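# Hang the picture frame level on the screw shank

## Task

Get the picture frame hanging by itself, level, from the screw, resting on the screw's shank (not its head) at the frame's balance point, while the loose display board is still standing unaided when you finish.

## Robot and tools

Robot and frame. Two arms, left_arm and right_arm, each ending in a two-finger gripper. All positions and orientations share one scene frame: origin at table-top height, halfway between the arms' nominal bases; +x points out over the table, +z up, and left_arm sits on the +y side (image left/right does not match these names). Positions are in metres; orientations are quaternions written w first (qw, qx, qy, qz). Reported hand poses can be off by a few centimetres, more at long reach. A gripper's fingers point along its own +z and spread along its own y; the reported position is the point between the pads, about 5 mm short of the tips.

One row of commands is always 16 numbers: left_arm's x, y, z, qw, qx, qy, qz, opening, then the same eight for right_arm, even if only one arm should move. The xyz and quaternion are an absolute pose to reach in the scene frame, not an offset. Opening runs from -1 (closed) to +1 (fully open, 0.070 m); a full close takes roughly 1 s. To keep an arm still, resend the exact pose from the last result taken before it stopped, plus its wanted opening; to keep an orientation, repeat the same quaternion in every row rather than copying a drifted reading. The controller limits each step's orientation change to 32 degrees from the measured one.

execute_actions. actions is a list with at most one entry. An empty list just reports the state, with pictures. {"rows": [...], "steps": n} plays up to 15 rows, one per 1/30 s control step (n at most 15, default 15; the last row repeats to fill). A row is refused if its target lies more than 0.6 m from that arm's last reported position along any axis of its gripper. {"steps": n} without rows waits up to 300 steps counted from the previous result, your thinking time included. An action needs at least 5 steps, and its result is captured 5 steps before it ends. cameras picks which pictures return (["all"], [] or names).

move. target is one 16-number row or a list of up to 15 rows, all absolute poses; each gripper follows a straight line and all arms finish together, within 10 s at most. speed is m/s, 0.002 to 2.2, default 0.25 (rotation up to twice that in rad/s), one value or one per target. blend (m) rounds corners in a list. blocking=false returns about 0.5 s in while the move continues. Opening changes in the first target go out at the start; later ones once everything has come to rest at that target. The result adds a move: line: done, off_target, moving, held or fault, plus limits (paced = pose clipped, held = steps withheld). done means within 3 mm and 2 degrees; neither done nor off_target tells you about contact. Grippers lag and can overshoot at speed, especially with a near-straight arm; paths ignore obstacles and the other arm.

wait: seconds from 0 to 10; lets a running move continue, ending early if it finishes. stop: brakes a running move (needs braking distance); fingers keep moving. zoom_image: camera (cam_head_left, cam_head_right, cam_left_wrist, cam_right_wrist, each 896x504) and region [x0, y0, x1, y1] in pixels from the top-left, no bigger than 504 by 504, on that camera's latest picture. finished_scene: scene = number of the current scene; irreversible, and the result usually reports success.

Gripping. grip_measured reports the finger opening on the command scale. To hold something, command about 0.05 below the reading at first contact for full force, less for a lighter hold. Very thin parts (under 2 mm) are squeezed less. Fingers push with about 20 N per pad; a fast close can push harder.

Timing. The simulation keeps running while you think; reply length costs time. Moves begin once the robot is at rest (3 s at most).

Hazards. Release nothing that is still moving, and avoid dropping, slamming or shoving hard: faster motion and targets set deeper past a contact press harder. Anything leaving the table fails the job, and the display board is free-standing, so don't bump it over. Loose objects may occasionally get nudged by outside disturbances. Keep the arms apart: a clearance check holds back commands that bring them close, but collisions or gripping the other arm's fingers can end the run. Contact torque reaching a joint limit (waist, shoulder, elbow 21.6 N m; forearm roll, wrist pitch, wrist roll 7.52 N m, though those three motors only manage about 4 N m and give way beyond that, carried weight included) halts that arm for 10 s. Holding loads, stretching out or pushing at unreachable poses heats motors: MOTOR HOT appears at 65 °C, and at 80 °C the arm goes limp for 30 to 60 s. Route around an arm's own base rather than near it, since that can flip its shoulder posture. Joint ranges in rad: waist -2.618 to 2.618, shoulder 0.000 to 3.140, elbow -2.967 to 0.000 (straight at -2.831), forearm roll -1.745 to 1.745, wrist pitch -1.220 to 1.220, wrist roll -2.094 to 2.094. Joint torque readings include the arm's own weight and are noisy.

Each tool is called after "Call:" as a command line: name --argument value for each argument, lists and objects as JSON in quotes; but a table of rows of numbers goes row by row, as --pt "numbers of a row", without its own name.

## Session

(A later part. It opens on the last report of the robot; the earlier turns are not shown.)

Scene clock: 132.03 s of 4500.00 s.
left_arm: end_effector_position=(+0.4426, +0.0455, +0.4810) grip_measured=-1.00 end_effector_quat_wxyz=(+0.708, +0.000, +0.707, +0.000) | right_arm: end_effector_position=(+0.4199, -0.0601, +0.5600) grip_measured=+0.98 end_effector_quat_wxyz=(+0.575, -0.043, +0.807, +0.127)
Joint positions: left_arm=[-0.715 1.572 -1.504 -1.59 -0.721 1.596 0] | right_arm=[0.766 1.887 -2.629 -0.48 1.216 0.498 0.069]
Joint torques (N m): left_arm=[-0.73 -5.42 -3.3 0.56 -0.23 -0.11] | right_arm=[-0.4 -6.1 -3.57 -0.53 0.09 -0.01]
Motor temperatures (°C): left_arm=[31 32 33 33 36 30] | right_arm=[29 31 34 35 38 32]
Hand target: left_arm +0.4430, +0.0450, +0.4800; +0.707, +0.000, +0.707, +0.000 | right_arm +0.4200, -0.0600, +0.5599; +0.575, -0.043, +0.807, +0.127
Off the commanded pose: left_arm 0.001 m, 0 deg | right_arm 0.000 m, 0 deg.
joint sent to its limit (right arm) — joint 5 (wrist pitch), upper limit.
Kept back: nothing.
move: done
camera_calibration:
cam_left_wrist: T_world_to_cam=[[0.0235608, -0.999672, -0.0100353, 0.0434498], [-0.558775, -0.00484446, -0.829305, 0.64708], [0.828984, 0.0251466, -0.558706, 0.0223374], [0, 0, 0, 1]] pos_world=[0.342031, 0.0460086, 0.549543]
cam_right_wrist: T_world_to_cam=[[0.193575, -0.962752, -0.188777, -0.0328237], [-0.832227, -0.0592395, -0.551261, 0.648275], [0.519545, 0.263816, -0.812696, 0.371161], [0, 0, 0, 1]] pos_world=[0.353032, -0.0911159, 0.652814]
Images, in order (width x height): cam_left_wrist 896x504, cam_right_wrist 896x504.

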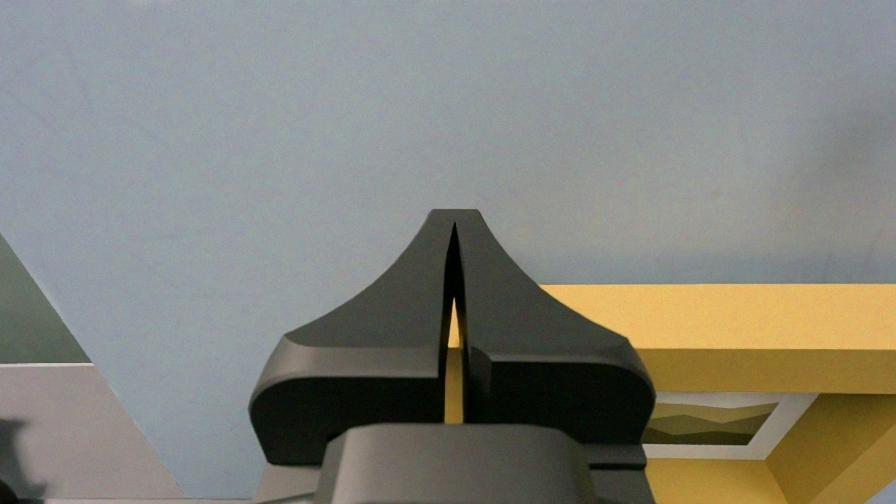

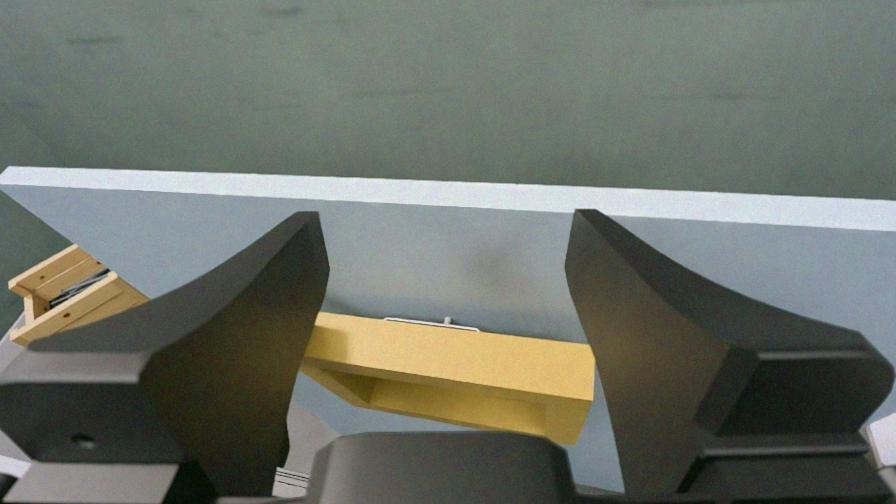

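Call:
move --pt "0.443 0.045 0.466 0.7071 0 0.7071 0 -1 0.42 -0.06 0.56 0.575 -0.043 0.807 0.127 0.98" --pt "0.443 0.045 0.480 0.7071 0 0.7071 0 -1 0.42 -0.06 0.56 0.575 -0.043 0.807 0.127 0.98" --cameras '["cam_left_wrist","cam_right_wrist"]' --speed 0.04

Call:
zoom_image --camera "cam_left_wrist" --region '[500, 230, 896, 380]'

Call:
zoom_image --camera "cam_right_wrist" --region '[365, 300, 505, 353]'

Scene clock: 135.13 s of 4500.00 s.
left_arm: end_effector_position=(+0.4426, +0.0457, +0.4812) grip_measured=-1.00 end_effector_quat_wxyz=(+0.708, -0.001, +0.706, +0.000) | right_arm: end_effector_position=(+0.4199, -0.0601, +0.5600) grip_measured=+0.98 end_effector_quat_wxyz=(+0.575, -0.043, +0.807, +0.127)
Joint positions: left_arm=[-0.715 1.572 -1.504 -1.59 -0.722 1.597 0] | right_arm=[0.766 1.887 -2.629 -0.48 1.216 0.498 0.069]
Joint torques (N m): left_arm=[-0.6 -5.47 -2.87 0.73 0.11 -0.21] | right_arm=[-0.4 -6.12 -3.56 -0.54 0.1 0.01]
Motor temperatures (°C): left_arm=[31 32 33 33 36 30] | right_arm=[29 31 34 35 38 32]
Hand target: left_arm +0.4430, +0.0450, +0.4800; +0.707, +0.000, +0.707, +0.000 | right_arm +0.4200, -0.0600, +0.5599; +0.575, -0.043, +0.807, +0.127
Off the commanded pose: left_arm 0.001 m, 0 deg | right_arm 0.000 m, 0 deg.
joint sent to its limit (right arm) — joint 5 (wrist pitch), upper limit.
Kept back: nothing.
move: done
camera_calibration:
cam_left_wrist: T_world_to_cam=[[0.0244487, -0.99965, -0.0101541, 0.043315], [-0.558536, -0.0052349, -0.829464, 0.647214], [0.82912, 0.0259508, -0.558468, 0.0223151], [0, 0, 0, 1]] pos_world=[0.341932, 0.0461089, 0.549743]
cam_right_wrist: T_world_to_cam=[[0.193575, -0.962752, -0.188777, -0.0328237], [-0.832227, -0.0592395, -0.551261, 0.648275], [0.519545, 0.263816, -0.812696, 0.371161], [0, 0, 0, 1]] pos_world=[0.353032, -0.0911159, 0.652814]
Images, in order (width x height): cam_left_wrist 896x504, cam_right_wrist 896x504.

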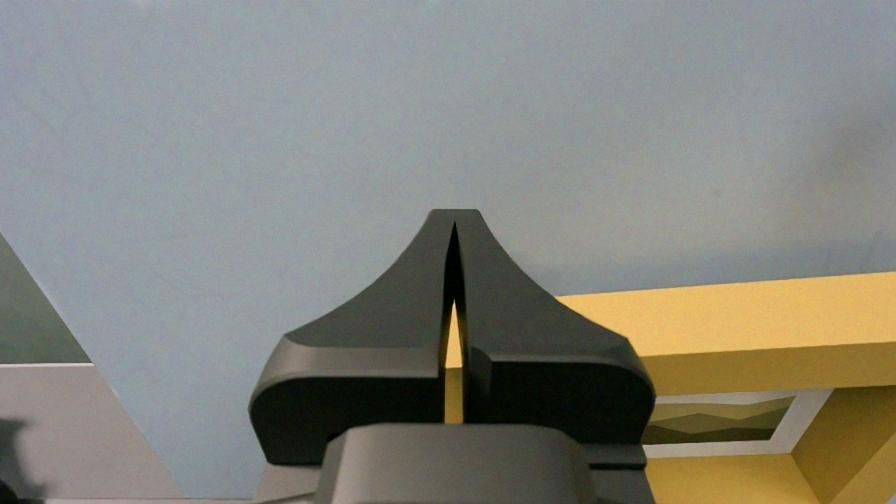

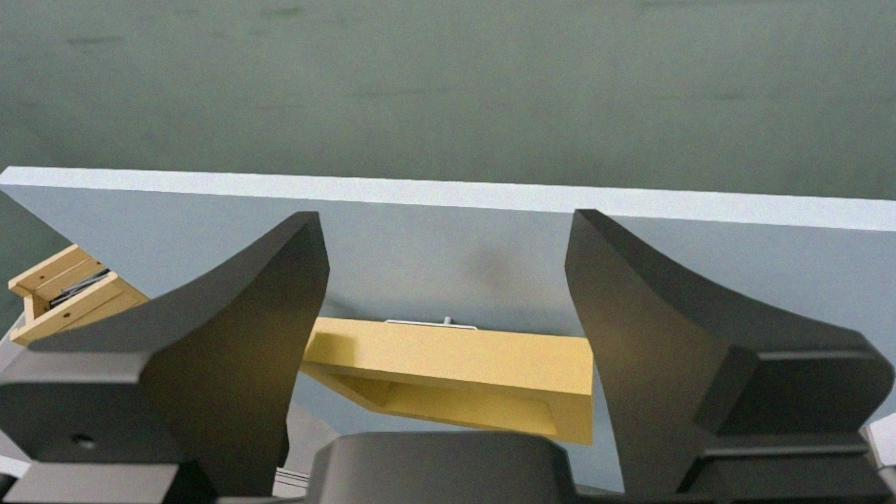

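Scaled by 1.273 from the camera's 896x504 image, which has a finer 1280x720 frame.

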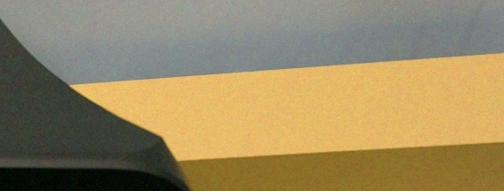

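Scaled by 3.600 from the camera's 896x504 image, which has a finer 1280x720 frame.

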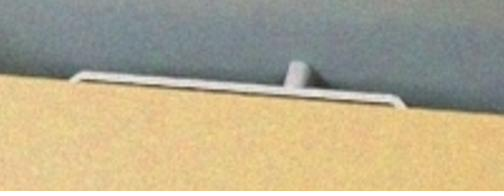

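Call:
move --pt "0.443 0.045 0.458 0.7071 0 0.7071 0 -1 0.42 -0.06 0.56 0.575 -0.043 0.807 0.127 0.98" --pt "0.443 0.045 0.480 0.7071 0 0.7071 0 -1 0.42 -0.06 0.56 0.575 -0.043 0.807 0.127 0.98" --cameras '["cam_left_wrist","cam_right_wrist"]' --speed 0.03

Call:
zoom_image --camera "cam_left_wrist" --region '[500, 230, 896, 380]'

Call:
zoom_image --camera "cam_right_wrist" --region '[365, 300, 505, 353]'

Scene clock: 137.50 s of 4500.00 s.
left_arm: end_effector_position=(+0.4428, +0.0454, +0.4807) grip_measured=-1.00 end_effector_quat_wxyz=(+0.707, +0.000, +0.707, +0.000) | right_arm: end_effector_position=(+0.4199, -0.0601, +0.5600) grip_measured=+0.98 end_effector_quat_wxyz=(+0.575, -0.043, +0.807, +0.127)
Joint positions: left_arm=[-0.715 1.573 -1.504 -1.59 -0.721 1.597 0] | right_arm=[0.766 1.887 -2.629 -0.48 1.216 0.498 0.069]
Joint torques (N m): left_arm=[-0.35 -5.65 -3.02 0.66 0 -0.22] | right_arm=[-0.41 -6.17 -3.54 -0.53 0.1 0.04]
Motor temperatures (°C): left_arm=[31 32 33 33 36 30] | right_arm=[29 31 34 35 38 32]
Hand target: left_arm +0.4430, +0.0450, +0.4800; +0.707, +0.000, +0.707, +0.000 | right_arm +0.4200, -0.0600, +0.5599; +0.575, -0.043, +0.807, +0.127
Off the commanded pose: left_arm 0.001 m, 0 deg | right_arm 0.000 m, 0 deg.
joint sent to its limit (right arm) — joint 5 (wrist pitch), upper limit.
Kept back: nothing.
move: done
camera_calibration:
cam_left_wrist: T_world_to_cam=[[0.0236808, -0.999662, -0.0107434, 0.0435911], [-0.559262, -0.00433919, -0.828979, 0.64699], [0.828652, 0.0256393, -0.559176, 0.0224143], [0, 0, 0, 1]] pos_world=[0.342231, 0.0458091, 0.549343]
cam_right_wrist: T_world_to_cam=[[0.193575, -0.962752, -0.188777, -0.0328237], [-0.832227, -0.0592395, -0.551261, 0.648275], [0.519545, 0.263816, -0.812696, 0.371161], [0, 0, 0, 1]] pos_world=[0.353032, -0.0911159, 0.652814]
Images, in order (width x height): cam_left_wrist 896x504, cam_right_wrist 896x504.

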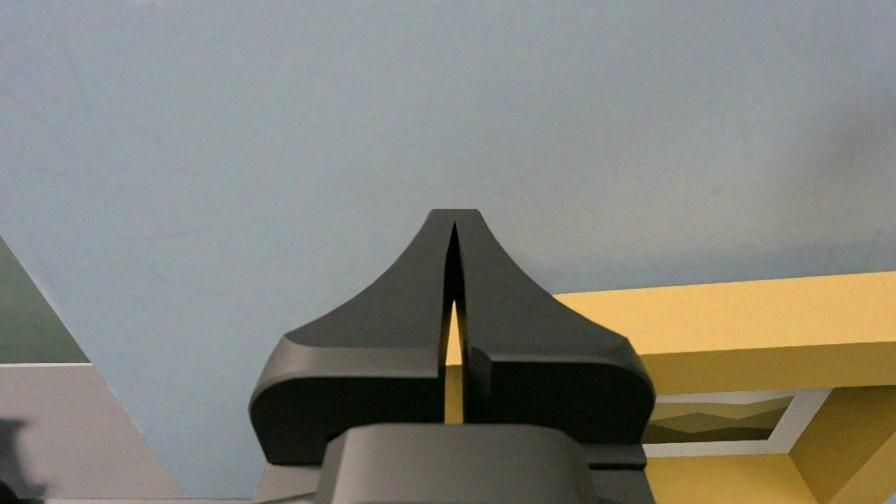

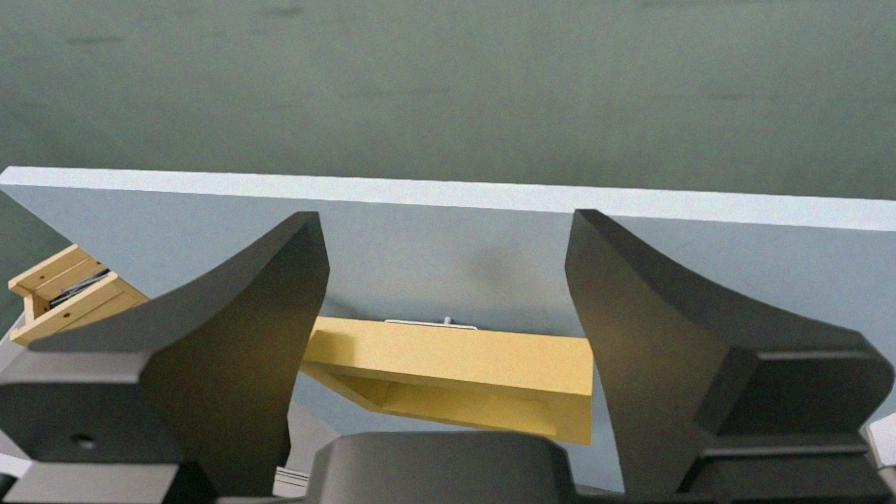

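Scaled by 1.273 from the camera's 896x504 image, which has a finer 1280x720 frame.

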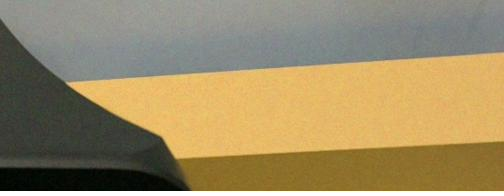

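Scaled by 3.600 from the camera's 896x504 image, which has a finer 1280x720 frame.

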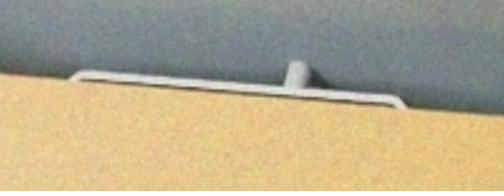

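Call:
move --pt "0.36 0.06 0.46 0.7071 0 0.7071 0 -1 0.42 -0.06 0.56 0.575 -0.043 0.807 0.127 0.98" --pt "0.37 0.04 0.325 0.7071 0 0.7071 0 -1 0.42 -0.06 0.56 0.575 -0.043 0.807 0.127 0.98" --pt "0.452 0.035 0.325 0.7071 0 0.7071 0 -1 0.42 -0.06 0.56 0.575 -0.043 0.807 0.127 0.98" --pt "0.452 0.035 0.360 0.7071 0 0.7071 0 -1 0.42 -0.06 0.56 0.575 -0.043 0.807 0.127 0.98" --cameras '["cam_left_wrist","cam_right_wrist","cam_head_right"]' --speed '[0.25,0.3,0.2,0.04]' --blend '[0.02,0.01,0,0]'

Call:
move --pt "0.452 0.035 0.325 0.7071 0 0.7071 0 -1 0.42 -0.06 0.56 0.575 -0.043 0.807 0.127 0.98" --pt "0.37 0.035 0.325 0.7071 0 0.7071 0 -1 0.42 -0.06 0.56 0.575 -0.043 0.807 0.127 0.98" --pt "0.30 0.06 0.42 0.7071 0 0.7071 0 -1 0.42 -0.06 0.56 0.575 -0.043 0.807 0.127 0.98" --cameras '["cam_left_wrist","cam_right_wrist"]' --speed '[0.04,0.2,0.3]'

Call:
zoom_image --camera "cam_right_wrist" --region '[365, 300, 505, 353]'

Call:
zoom_image --camera "cam_left_wrist" --region '[440, 0, 800, 260]'

Scene clock: 140.90 s of 4500.00 s.
left_arm: end_effector_position=(+0.4521, +0.0351, +0.3609) grip_measured=-1.00 end_effector_quat_wxyz=(+0.708, +0.000, +0.707, +0.000) | right_arm: end_effector_position=(+0.4199, -0.0601, +0.5600) grip_measured=+0.98 end_effector_quat_wxyz=(+0.575, -0.043, +0.807, +0.127)
Joint positions: left_arm=[-0.721 1.674 -1.142 -1.118 -0.831 0.947 0] | right_arm=[0.766 1.887 -2.629 -0.48 1.216 0.498 0.069]
Joint torques (N m): left_arm=[0.25 -7.33 -3.17 0.73 -0.93 -0.23] | right_arm=[-0.39 -6.19 -3.53 -0.53 0.09 0.07]
Motor temperatures (°C): left_arm=[31 32 33 33 36 30] | right_arm=[29 31 34 35 38 32]
Hand target: left_arm +0.4520, +0.0350, +0.3600; +0.707, +0.000, +0.707, +0.000 | right_arm +0.4200, -0.0600, +0.5599; +0.575, -0.043, +0.807, +0.127
Off the commanded pose: left_arm 0.001 m, 0 deg | right_arm 0.000 m, 0 deg.
joint sent to its limit (right arm) — joint 5 (wrist pitch), upper limit.
Kept back: nothing.
move: done
camera_calibration:
cam_left_wrist: T_world_to_cam=[[0.0237698, -0.999659, -0.0107866, 0.0317759], [-0.55878, -0.00433814, -0.829305, 0.552666], [0.828976, 0.0257398, -0.558692, -0.0523155], [0, 0, 0, 1]] pos_world=[0.351431, 0.0355092, 0.429443]
cam_right_wrist: T_world_to_cam=[[0.193575, -0.962752, -0.188777, -0.0328237], [-0.832227, -0.0592395, -0.551261, 0.648275], [0.519545, 0.263816, -0.812696, 0.371161], [0, 0, 0, 1]] pos_world=[0.353032, -0.0911159, 0.652814]
Images, in order (width x height): cam_head_right 896x504, cam_left_wrist 896x504, cam_right_wrist 896x504.

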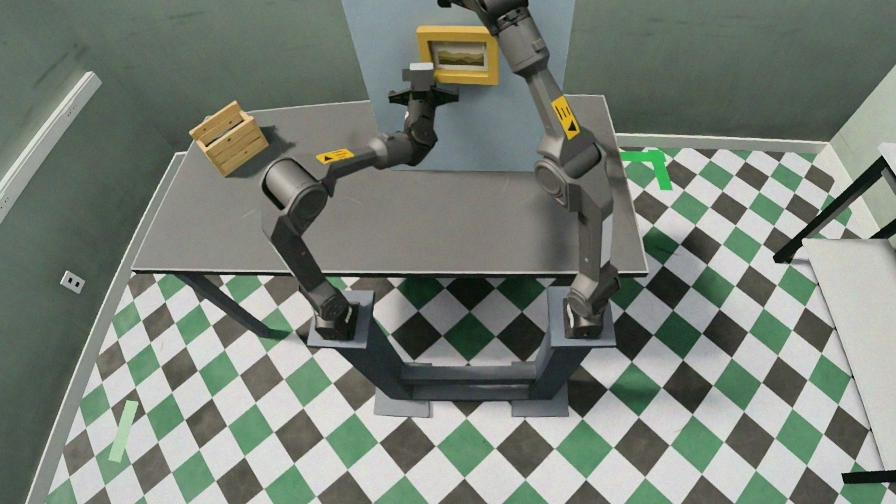

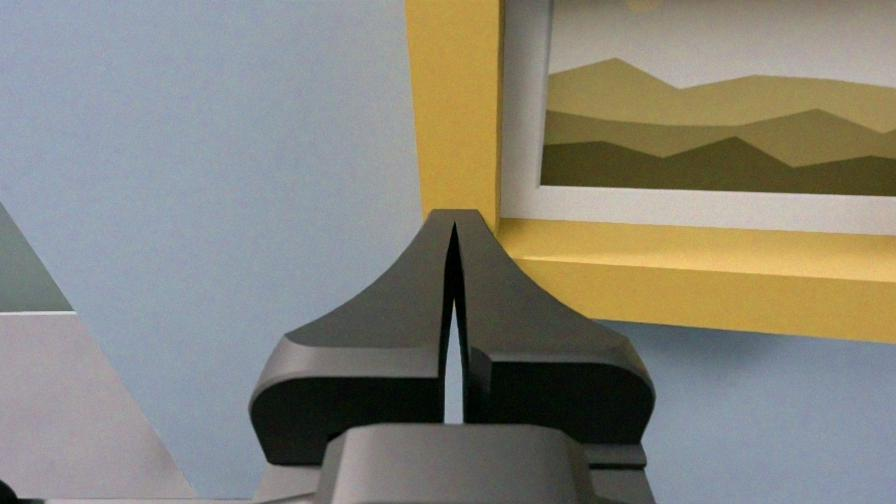

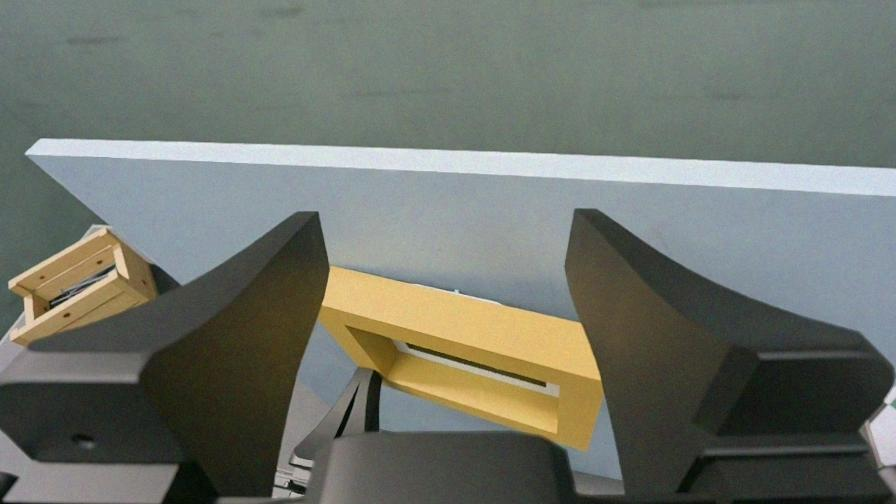

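Scene clock: 143.17 s of 4500.00 s.
left_arm: end_effector_position=(+0.2996, +0.0603, +0.4209) grip_measured=-1.00 end_effector_quat_wxyz=(+0.708, -0.001, +0.707, -0.001) | right_arm: end_effector_position=(+0.4199, -0.0601, +0.5600) grip_measured=+0.98 end_effector_quat_wxyz=(+0.575, -0.043, +0.807, +0.127)
Joint positions: left_arm=[-1.166 1.227 -0.934 -1.483 -1.18 1.344 0] | right_arm=[0.766 1.887 -2.629 -0.48 1.216 0.498 0.069]
Joint torques (N m): left_arm=[0.4 -2.8 -2.58 0.86 -0.23 -0.18] | right_arm=[-0.37 -6.27 -3.51 -0.52 0.1 0.1]
Motor temperatures (°C): left_arm=[31 32 33 33 36 30] | right_arm=[29 31 34 35 38 32]
Hand target: left_arm +0.3000, +0.0600, +0.4200; +0.707, +0.000, +0.707, +0.000 | right_arm +0.4200, -0.0600, +0.5599; +0.575, -0.043, +0.807, +0.127
Off the commanded pose: left_arm 0.001 m, 0 deg | right_arm 0.000 m, 0 deg.
joint sent to its limit (right arm) — joint 5 (wrist pitch), upper limit.
Kept back: nothing.
move: done
camera_calibration:
cam_left_wrist: T_world_to_cam=[[0.023469, -0.999686, -0.00876721, 0.0605084], [-0.559133, -0.00585564, -0.829057, 0.517417], [0.828746, 0.0243592, -0.559095, 0.107215], [0, 0, 0, 1]] pos_world=[0.199031, 0.0609076, 0.489443]
cam_right_wrist: T_world_to_cam=[[0.193575, -0.962752, -0.188777, -0.0328237], [-0.832227, -0.0592395, -0.551261, 0.648275], [0.519545, 0.263816, -0.812696, 0.371161], [0, 0, 0, 1]] pos_world=[0.353032, -0.0911159, 0.652814]
Images, in order (width x height): cam_left_wrist 896x504, cam_right_wrist 896x504.

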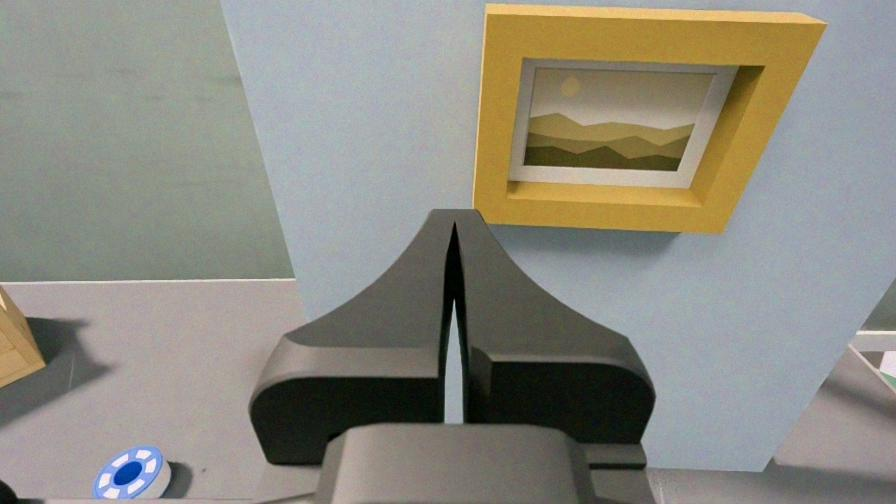

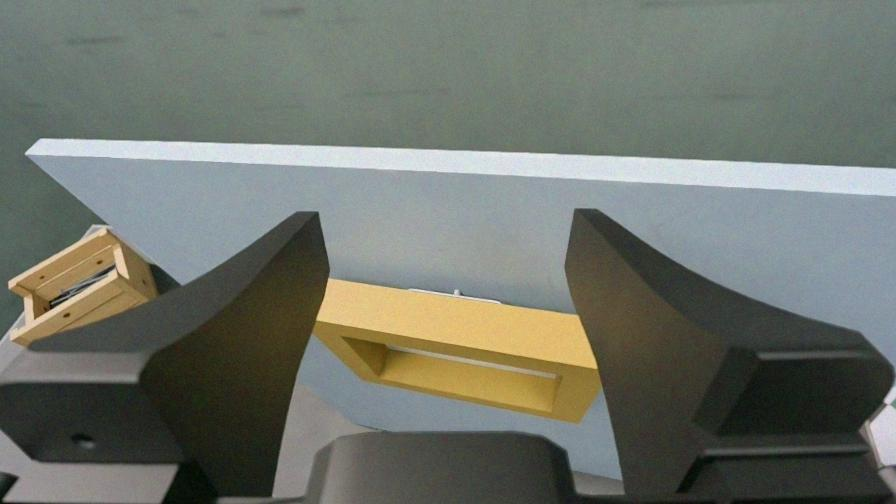

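Scaled by 3.600 from the camera's 896x504 image, which has a finer 1280x720 frame.

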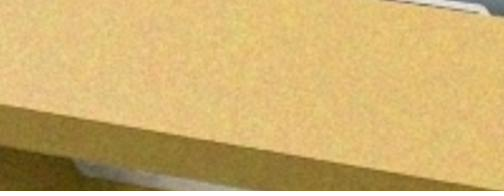

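Scaled by 1.400 from the camera's 896x504 image, which has a finer 1280x720 frame.

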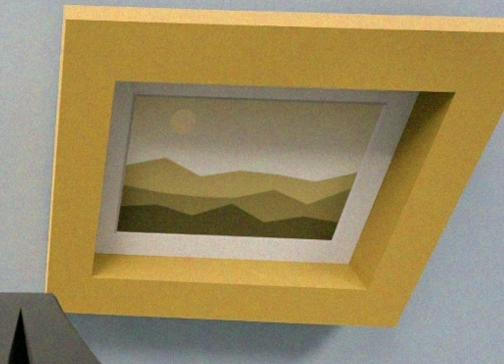

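Call:
zoom_image --camera "cam_right_wrist" --region '[395, 275, 515, 320]'

Scaled by 4.200 from the camera's 896x504 image, which has a finer 1280x720 frame.

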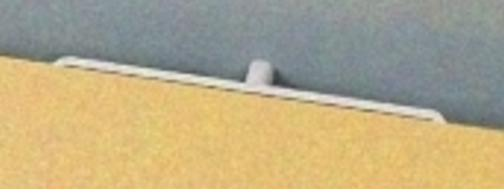

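Call:
move --pt "0.41 0.0395 0.400 0.7071 0 0.7071 0 0.3 0.42 -0.06 0.56 0.575 -0.043 0.807 0.127 0.98" --pt "0.462 0.0395 0.400 0.7071 0 0.7071 0 0.3 0.42 -0.06 0.56 0.575 -0.043 0.807 0.127 0.98" --cameras '["cam_left_wrist","cam_right_wrist"]' --speed '[0.3,0.1]'

Scene clock: 146.53 s of 4500.00 s.
left_arm: end_effector_position=(+0.4626, +0.0396, +0.3998) grip_measured=+0.30 end_effector_quat_wxyz=(+0.707, +0.000, +0.707, +0.000) | right_arm: end_effector_position=(+0.4199, -0.0601, +0.5600) grip_measured=+0.98 end_effector_quat_wxyz=(+0.575, -0.043, +0.807, +0.127)
Joint positions: left_arm=[-0.687 1.653 -1.278 -1.242 -0.741 1.138 0.046] | right_arm=[0.766 1.887 -2.629 -0.48 1.216 0.498 0.069]
Joint torques (N m): left_arm=[-1.07 -7.56 -2.8 0.53 -0.78 -0.1] | right_arm=[-0.38 -6.32 -3.51 -0.53 0.09 0.14]
Motor temperatures (°C): left_arm=[31 32 33 33 36 30] | right_arm=[29 31 33 35 38 32]
Hand target: left_arm +0.4620, +0.0395, +0.4000; +0.707, +0.000, +0.707, +0.000 | right_arm +0.4200, -0.0600, +0.5599; +0.575, -0.043, +0.807, +0.127
Off the commanded pose: left_arm 0.001 m, 0 deg | right_arm 0.000 m, 0 deg.
joint sent to its limit (right arm) — joint 5 (wrist pitch), upper limit.
Kept back: nothing.
move: done
camera_calibration:
cam_left_wrist: T_world_to_cam=[[0.0237397, -0.999655, -0.011195, 0.0366454], [-0.56046, -0.00403515, -0.828172, 0.591016], [0.827841, 0.0259349, -0.560363, -0.038243], [0, 0, 0, 1]] pos_world=[0.36203, 0.0400095, 0.468443]
cam_right_wrist: T_world_to_cam=[[0.193575, -0.962752, -0.188777, -0.0328237], [-0.832227, -0.0592395, -0.551261, 0.648275], [0.519545, 0.263816, -0.812696, 0.371161], [0, 0, 0, 1]] pos_world=[0.353032, -0.0911159, 0.652814]
Images, in order (width x height): cam_left_wrist 896x504, cam_right_wrist 896x504.

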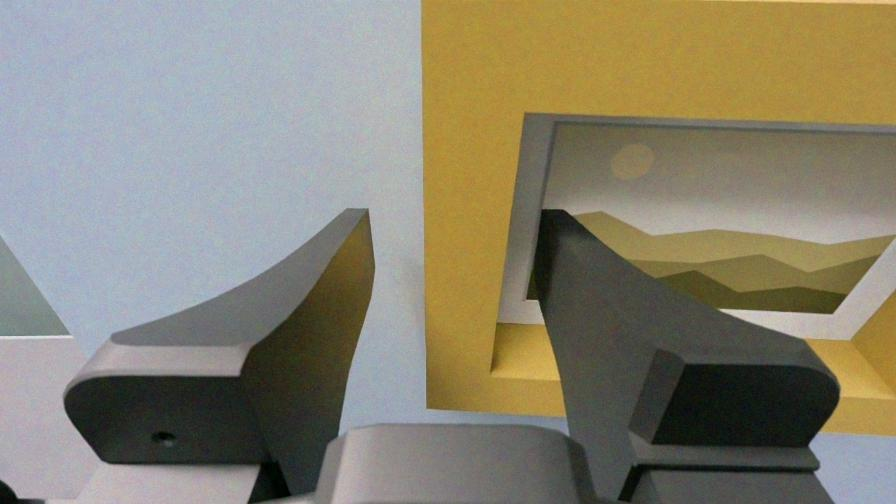

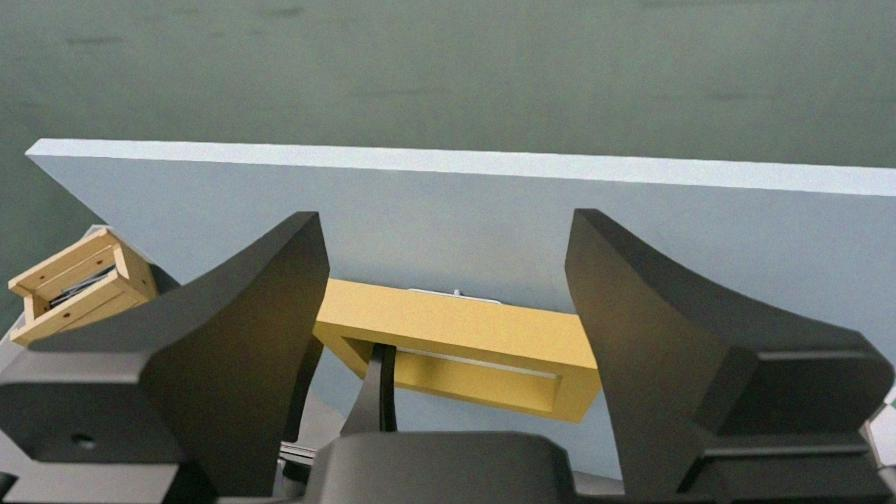

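Call:
move --pt "0.456 0.0365 0.400 0.7071 0 0.7071 0 0.3 0.42 -0.06 0.56 0.575 -0.043 0.807 0.127 0.98" --pt "0.456 0.0365 0.400 0.7071 0 0.7071 0 -0.55 0.42 -0.06 0.56 0.575 -0.043 0.807 0.127 0.98" --pt "0.456 0.0365 0.404 0.7071 0 0.7071 0 -0.55 0.42 -0.06 0.56 0.575 -0.043 0.807 0.127 0.98" --cameras '["cam_left_wrist","cam_right_wrist"]' --speed '[0.05,0.05,0.03]'

Call:
zoom_image --camera "cam_right_wrist" --region '[395, 265, 535, 318]'

Scene clock: 148.93 s of 4500.00 s.
left_arm: end_effector_position=(+0.4562, +0.0364, +0.4036) grip_measured=-0.45 end_effector_quat_wxyz=(+0.707, +0.000, +0.707, +0.000) | right_arm: end_effector_position=(+0.4199, -0.0601, +0.5600) grip_measured=+0.98 end_effector_quat_wxyz=(+0.575, -0.043, +0.807, +0.127)
Joint positions: left_arm=[-0.708 1.64 -1.278 -1.268 -0.755 1.166 0.019] | right_arm=[0.766 1.887 -2.629 -0.48 1.216 0.498 0.069]
Joint torques (N m): left_arm=[-0.06 -8.64 -4.97 0.64 -1.15 -0.28] | right_arm=[-0.31 -6.33 -3.48 -0.51 0.09 0.16]
Motor temperatures (°C): left_arm=[31 32 33 33 36 30] | right_arm=[29 31 33 35 38 32]
Hand target: left_arm +0.4560, +0.0365, +0.4040; +0.707, +0.000, +0.707, +0.000 | right_arm +0.4200, -0.0600, +0.5599; +0.575, -0.043, +0.807, +0.127
Off the commanded pose: left_arm 0.000 m, 0 deg | right_arm 0.000 m, 0 deg.
joint sent to its limit (right arm) — joint 5 (wrist pitch), upper limit.
Kept back: nothing.
move: done
camera_calibration:
cam_left_wrist: T_world_to_cam=[[0.0231913, -0.999657, -0.0121592, 0.0342932], [-0.560589, -0.0029329, -0.828089, 0.590612], [0.827769, 0.0260208, -0.560465, -0.0306057], [0, 0, 0, 1]] pos_world=[0.35563, 0.0368101, 0.472343]
cam_right_wrist: T_world_to_cam=[[0.193575, -0.962752, -0.188777, -0.0328237], [-0.832227, -0.0592395, -0.551261, 0.648275], [0.519545, 0.263816, -0.812696, 0.371161], [0, 0, 0, 1]] pos_world=[0.353032, -0.0911159, 0.652814]
Images, in order (width x height): cam_left_wrist 896x504, cam_right_wrist 896x504.

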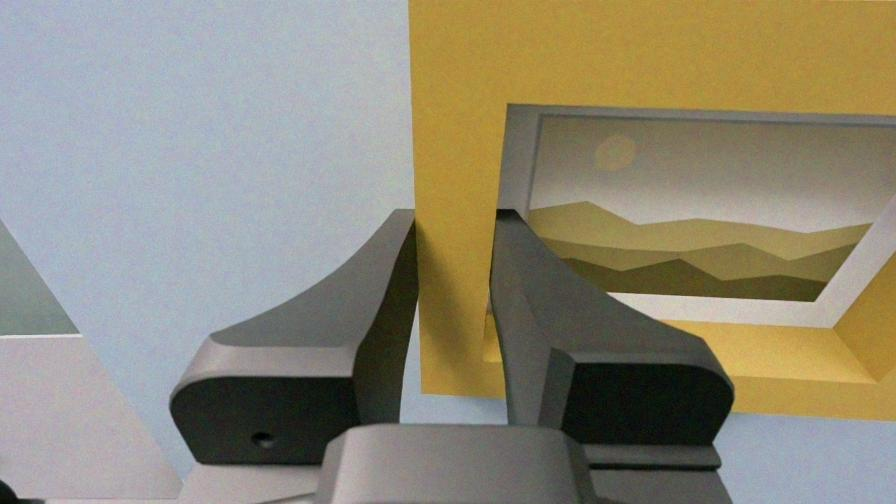

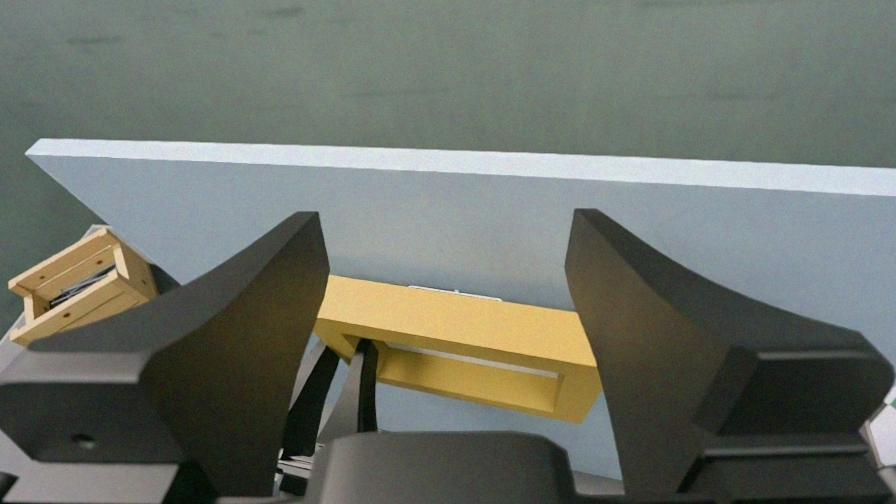

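Scaled by 3.600 from the camera's 896x504 image, which has a finer 1280x720 frame.

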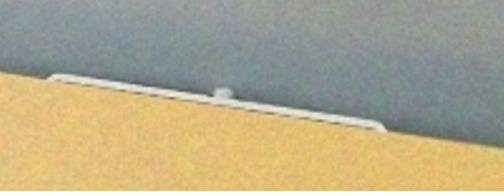

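Call:
move --pt "0.456 0.0430 0.404 0.7071 0 0.7071 0 -0.55 0.42 -0.06 0.56 0.575 -0.043 0.807 0.127 0.98" --pt "0.456 0.0430 0.400 0.7071 0 0.7071 0 -0.55 0.42 -0.06 0.56 0.575 -0.043 0.807 0.127 0.98" --cameras '["cam_left_wrist","cam_right_wrist"]' --speed '[0.03,0.03]'

Call:
zoom_image --camera "cam_right_wrist" --region '[375, 265, 515, 318]'

Call:
move --pt "0.456 0.0430 0.398 0.7071 0 0.7071 0 -0.55 0.42 -0.06 0.56 0.575 -0.043 0.807 0.127 0.98" --cameras '["cam_left_wrist","cam_right_wrist"]' --speed '[0.03]'

Call:
zoom_image --camera "cam_right_wrist" --region '[375, 265, 515, 318]'

Scene clock: 150.33 s of 4500.00 s.
left_arm: end_effector_position=(+0.4556, +0.0433, +0.4009) grip_measured=-0.45 end_effector_quat_wxyz=(+0.708, -0.001, +0.707, -0.001) | right_arm: end_effector_position=(+0.4199, -0.0601, +0.5600) grip_measured=+0.98 end_effector_quat_wxyz=(+0.575, -0.043, +0.807, +0.127)
Joint positions: left_arm=[-0.692 1.626 -1.247 -1.239 -0.747 1.131 0.019] | right_arm=[0.766 1.887 -2.629 -0.48 1.216 0.498 0.069]
Joint torques (N m): left_arm=[0.03 -6.85 -4.24 0.67 -1.08 -0.11] | right_arm=[-0.34 -6.33 -3.43 -0.51 0.1 0.17]
Motor temperatures (°C): left_arm=[31 32 33 33 36 30] | right_arm=[29 31 33 35 38 32]
Hand target: left_arm +0.4560, +0.0430, +0.4000; +0.707, +0.000, +0.707, +0.000 | right_arm +0.4200, -0.0600, +0.5599; +0.575, -0.043, +0.807, +0.127
Off the commanded pose: left_arm 0.001 m, 0 deg | right_arm 0.000 m, 0 deg.
joint sent to its limit (right arm) — joint 5 (wrist pitch), upper limit.
Kept back: nothing.
move: done
camera_calibration:
cam_left_wrist: T_world_to_cam=[[0.0229922, -0.999693, -0.00927623, 0.0400884], [-0.558775, -0.00515626, -0.829303, 0.587864], [0.829, 0.0242509, -0.558722, -0.0330152], [0, 0, 0, 1]] pos_world=[0.354932, 0.0439079, 0.469443]
cam_right_wrist: T_world_to_cam=[[0.193575, -0.962752, -0.188777, -0.0328237], [-0.832227, -0.0592395, -0.551261, 0.648275], [0.519545, 0.263816, -0.812696, 0.371161], [0, 0, 0, 1]] pos_world=[0.353032, -0.0911159, 0.652814]
Images, in order (width x height): cam_left_wrist 896x504, cam_right_wrist 896x504.

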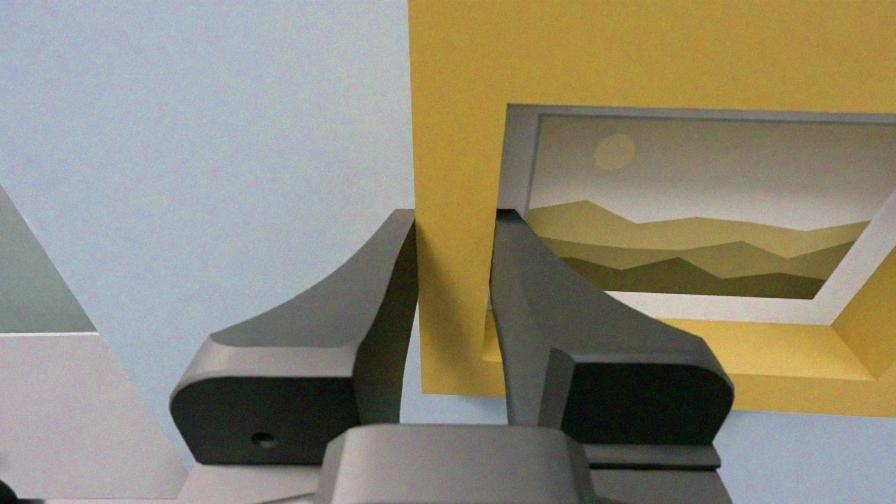

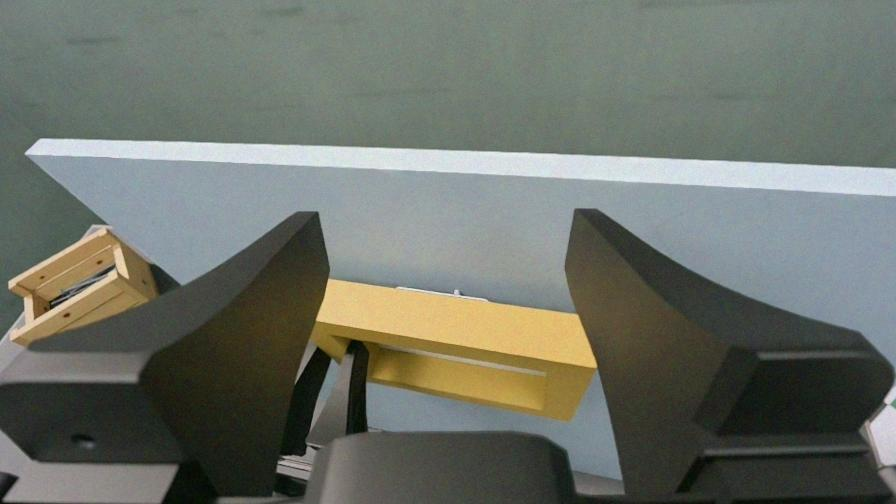

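Scaled by 3.600 from the camera's 896x504 image, which has a finer 1280x720 frame.

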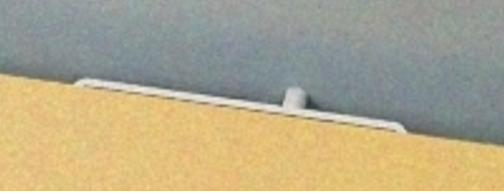

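Scene clock: 151.03 s of 4500.00 s.
left_arm: end_effector_position=(+0.4557, +0.0432, +0.3993) grip_measured=-0.45 end_effector_quat_wxyz=(+0.708, -0.001, +0.706, -0.001) | right_arm: end_effector_position=(+0.4199, -0.0601, +0.5600) grip_measured=+0.98 end_effector_quat_wxyz=(+0.575, -0.043, +0.807, +0.127)
Joint positions: left_arm=[-0.692 1.627 -1.243 -1.231 -0.749 1.121 0.019] | right_arm=[0.766 1.887 -2.629 -0.48 1.216 0.498 0.069]
Joint torques (N m): left_arm=[-0.99 -5.62 -2.56 0.49 -0.79 -0.13] | right_arm=[-0.31 -6.37 -3.36 -0.51 0.09 0.18]
Motor temperatures (°C): left_arm=[31 32 33 33 36 30] | right_arm=[29 31 33 35 38 32]
Hand target: left_arm +0.4560, +0.0430, +0.3980; +0.707, +0.000, +0.707, +0.000 | right_arm +0.4200, -0.0600, +0.5599; +0.575, -0.043, +0.807, +0.127
Off the commanded pose: left_arm 0.001 m, 0 deg | right_arm 0.000 m, 0 deg.
joint sent to its limit (right arm) — joint 5 (wrist pitch), upper limit.
Kept back: nothing.
move: done
camera_calibration:
cam_left_wrist: T_world_to_cam=[[0.0232828, -0.99969, -0.00884935, 0.0396671], [-0.558239, -0.00565717, -0.829661, 0.586509], [0.829353, 0.0242569, -0.558198, -0.0344167], [0, 0, 0, 1]] pos_world=[0.355032, 0.0438076, 0.467743]
cam_right_wrist: T_world_to_cam=[[0.193575, -0.962752, -0.188777, -0.0328237], [-0.832227, -0.0592395, -0.551261, 0.648275], [0.519545, 0.263816, -0.812696, 0.371161], [0, 0, 0, 1]] pos_world=[0.353032, -0.0911159, 0.652814]
Images, in order (width x height): cam_left_wrist 896x504, cam_right_wrist 896x504.

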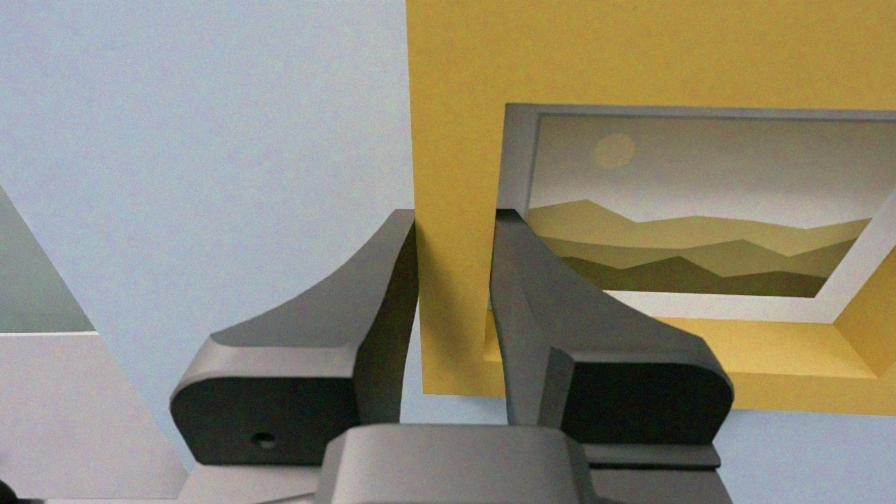

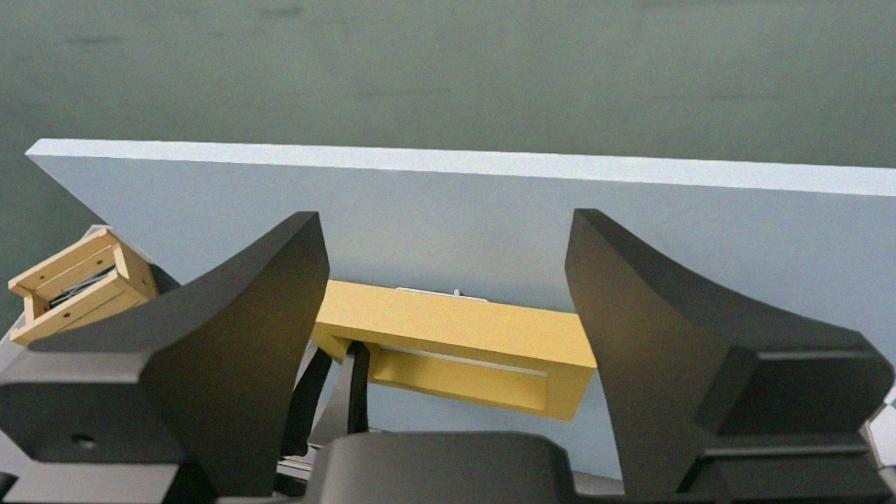

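Scaled by 3.600 from the camera's 896x504 image, which has a finer 1280x720 frame.

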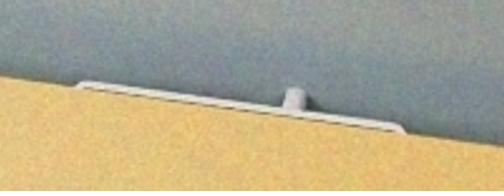

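Call:
move --pt "0.456 0.0430 0.399 0.7071 0 0.7071 0 -0.30 0.42 -0.06 0.56 0.575 -0.043 0.807 0.127 0.98" --pt "0.456 0.0430 0.399 0.7071 0 0.7071 0 0.3 0.42 -0.06 0.56 0.575 -0.043 0.807 0.127 0.98" --pt "0.40 0.0430 0.399 0.7071 0 0.7071 0 0.3 0.42 -0.06 0.56 0.575 -0.043 0.807 0.127 0.98" --pt "0.30 0.06 0.42 0.7071 0 0.7071 0 -1 0.42 -0.06 0.56 0.575 -0.043 0.807 0.127 0.98" --cameras '["cam_left_wrist","cam_right_wrist","cam_head_right","cam_head_left"]' --speed '[0.03,0.05,0.08,0.3]'

Call:
zoom_image --camera "cam_right_wrist" --region '[375, 265, 515, 318]'

Call:
zoom_image --camera "cam_left_wrist" --region '[440, 0, 860, 260]'

Scene clock: 155.83 s of 4500.00 s.
left_arm: end_effector_position=(+0.2999, +0.0600, +0.4200) grip_measured=-1.00 end_effector_quat_wxyz=(+0.707, +0.000, +0.707, +0.000) | right_arm: end_effector_position=(+0.4199, -0.0601, +0.5600) grip_measured=+0.98 end_effector_quat_wxyz=(+0.575, -0.043, +0.807, +0.127)
Joint positions: left_arm=[-1.165 1.229 -0.932 -1.483 -1.179 1.344 0] | right_arm=[0.766 1.887 -2.629 -0.48 1.216 0.498 0.069]
Joint torques (N m): left_arm=[0.48 -2.68 -3.56 0.9 -0.24 -0.18] | right_arm=[-0.29 -6.4 -3.37 -0.51 0.09 0.24]
Motor temperatures (°C): left_arm=[31 32 33 33 36 30] | right_arm=[29 31 33 35 38 32]
Hand target: left_arm +0.3000, +0.0600, +0.4200; +0.707, +0.000, +0.707, +0.000 | right_arm +0.4200, -0.0600, +0.5599; +0.575, -0.043, +0.807, +0.127
Off the commanded pose: left_arm 0.000 m, 0 deg | right_arm 0.000 m, 0 deg.
joint sent to its limit (right arm) — joint 5 (wrist pitch), upper limit.
Kept back: nothing.
move: done
camera_calibration:
cam_left_wrist: T_world_to_cam=[[0.0232907, -0.999659, -0.0118359, 0.0615302], [-0.559873, -0.00323406, -0.828572, 0.516671], [0.828251, 0.0259246, -0.559757, 0.10686], [0, 0, 0, 1]] pos_world=[0.199331, 0.0604098, 0.488643]
cam_right_wrist: T_world_to_cam=[[0.193575, -0.962752, -0.188777, -0.0328237], [-0.832227, -0.0592395, -0.551261, 0.648275], [0.519545, 0.263816, -0.812696, 0.371161], [0, 0, 0, 1]] pos_world=[0.353032, -0.0911159, 0.652814]

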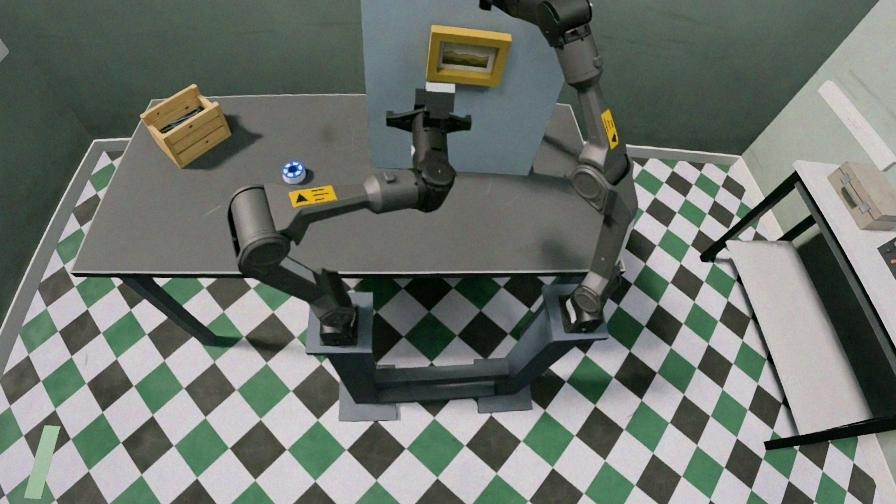

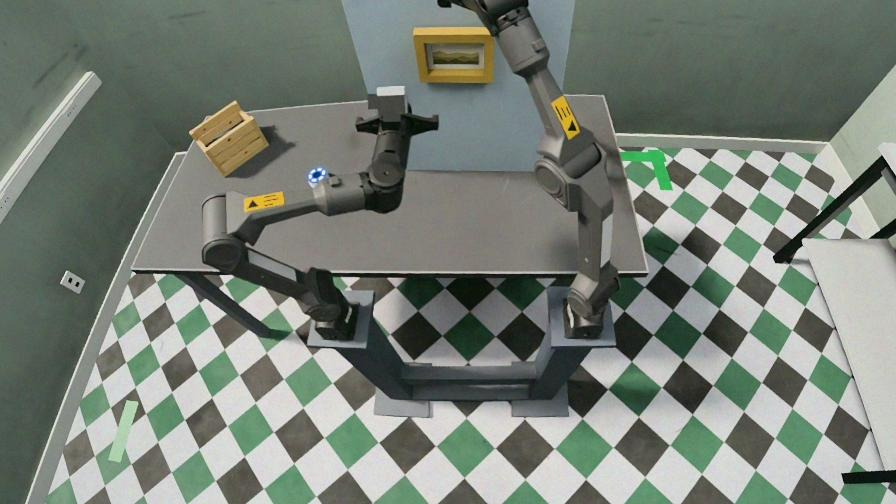

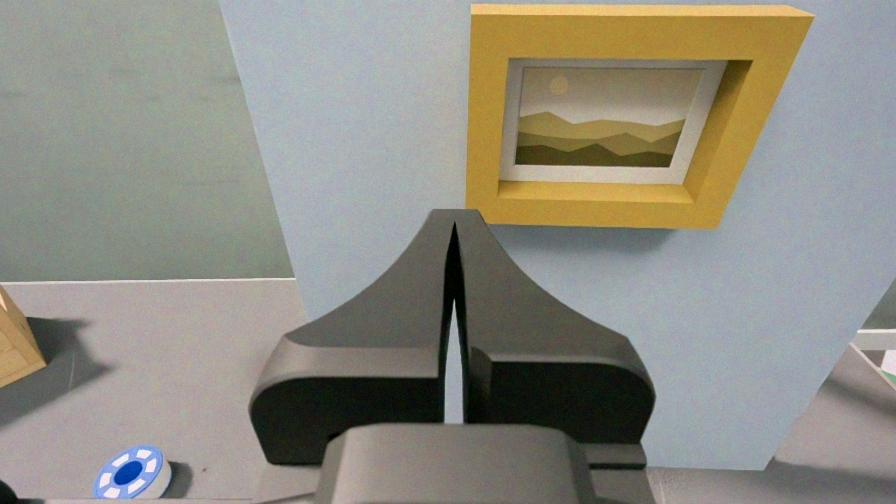

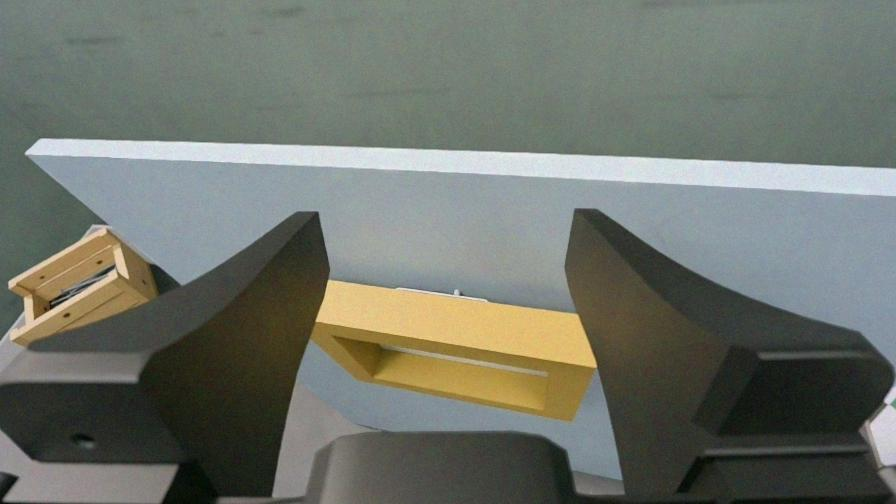

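Scaled by 3.600 from the camera's 896x504 image, which has a finer 1280x720 frame.

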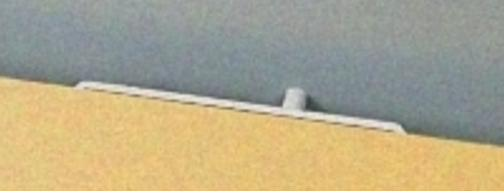

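Scaled by 1.200 from the camera's 896x504 image, which has a finer 1280x720 frame.

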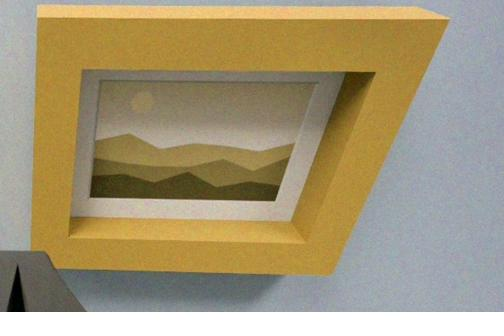

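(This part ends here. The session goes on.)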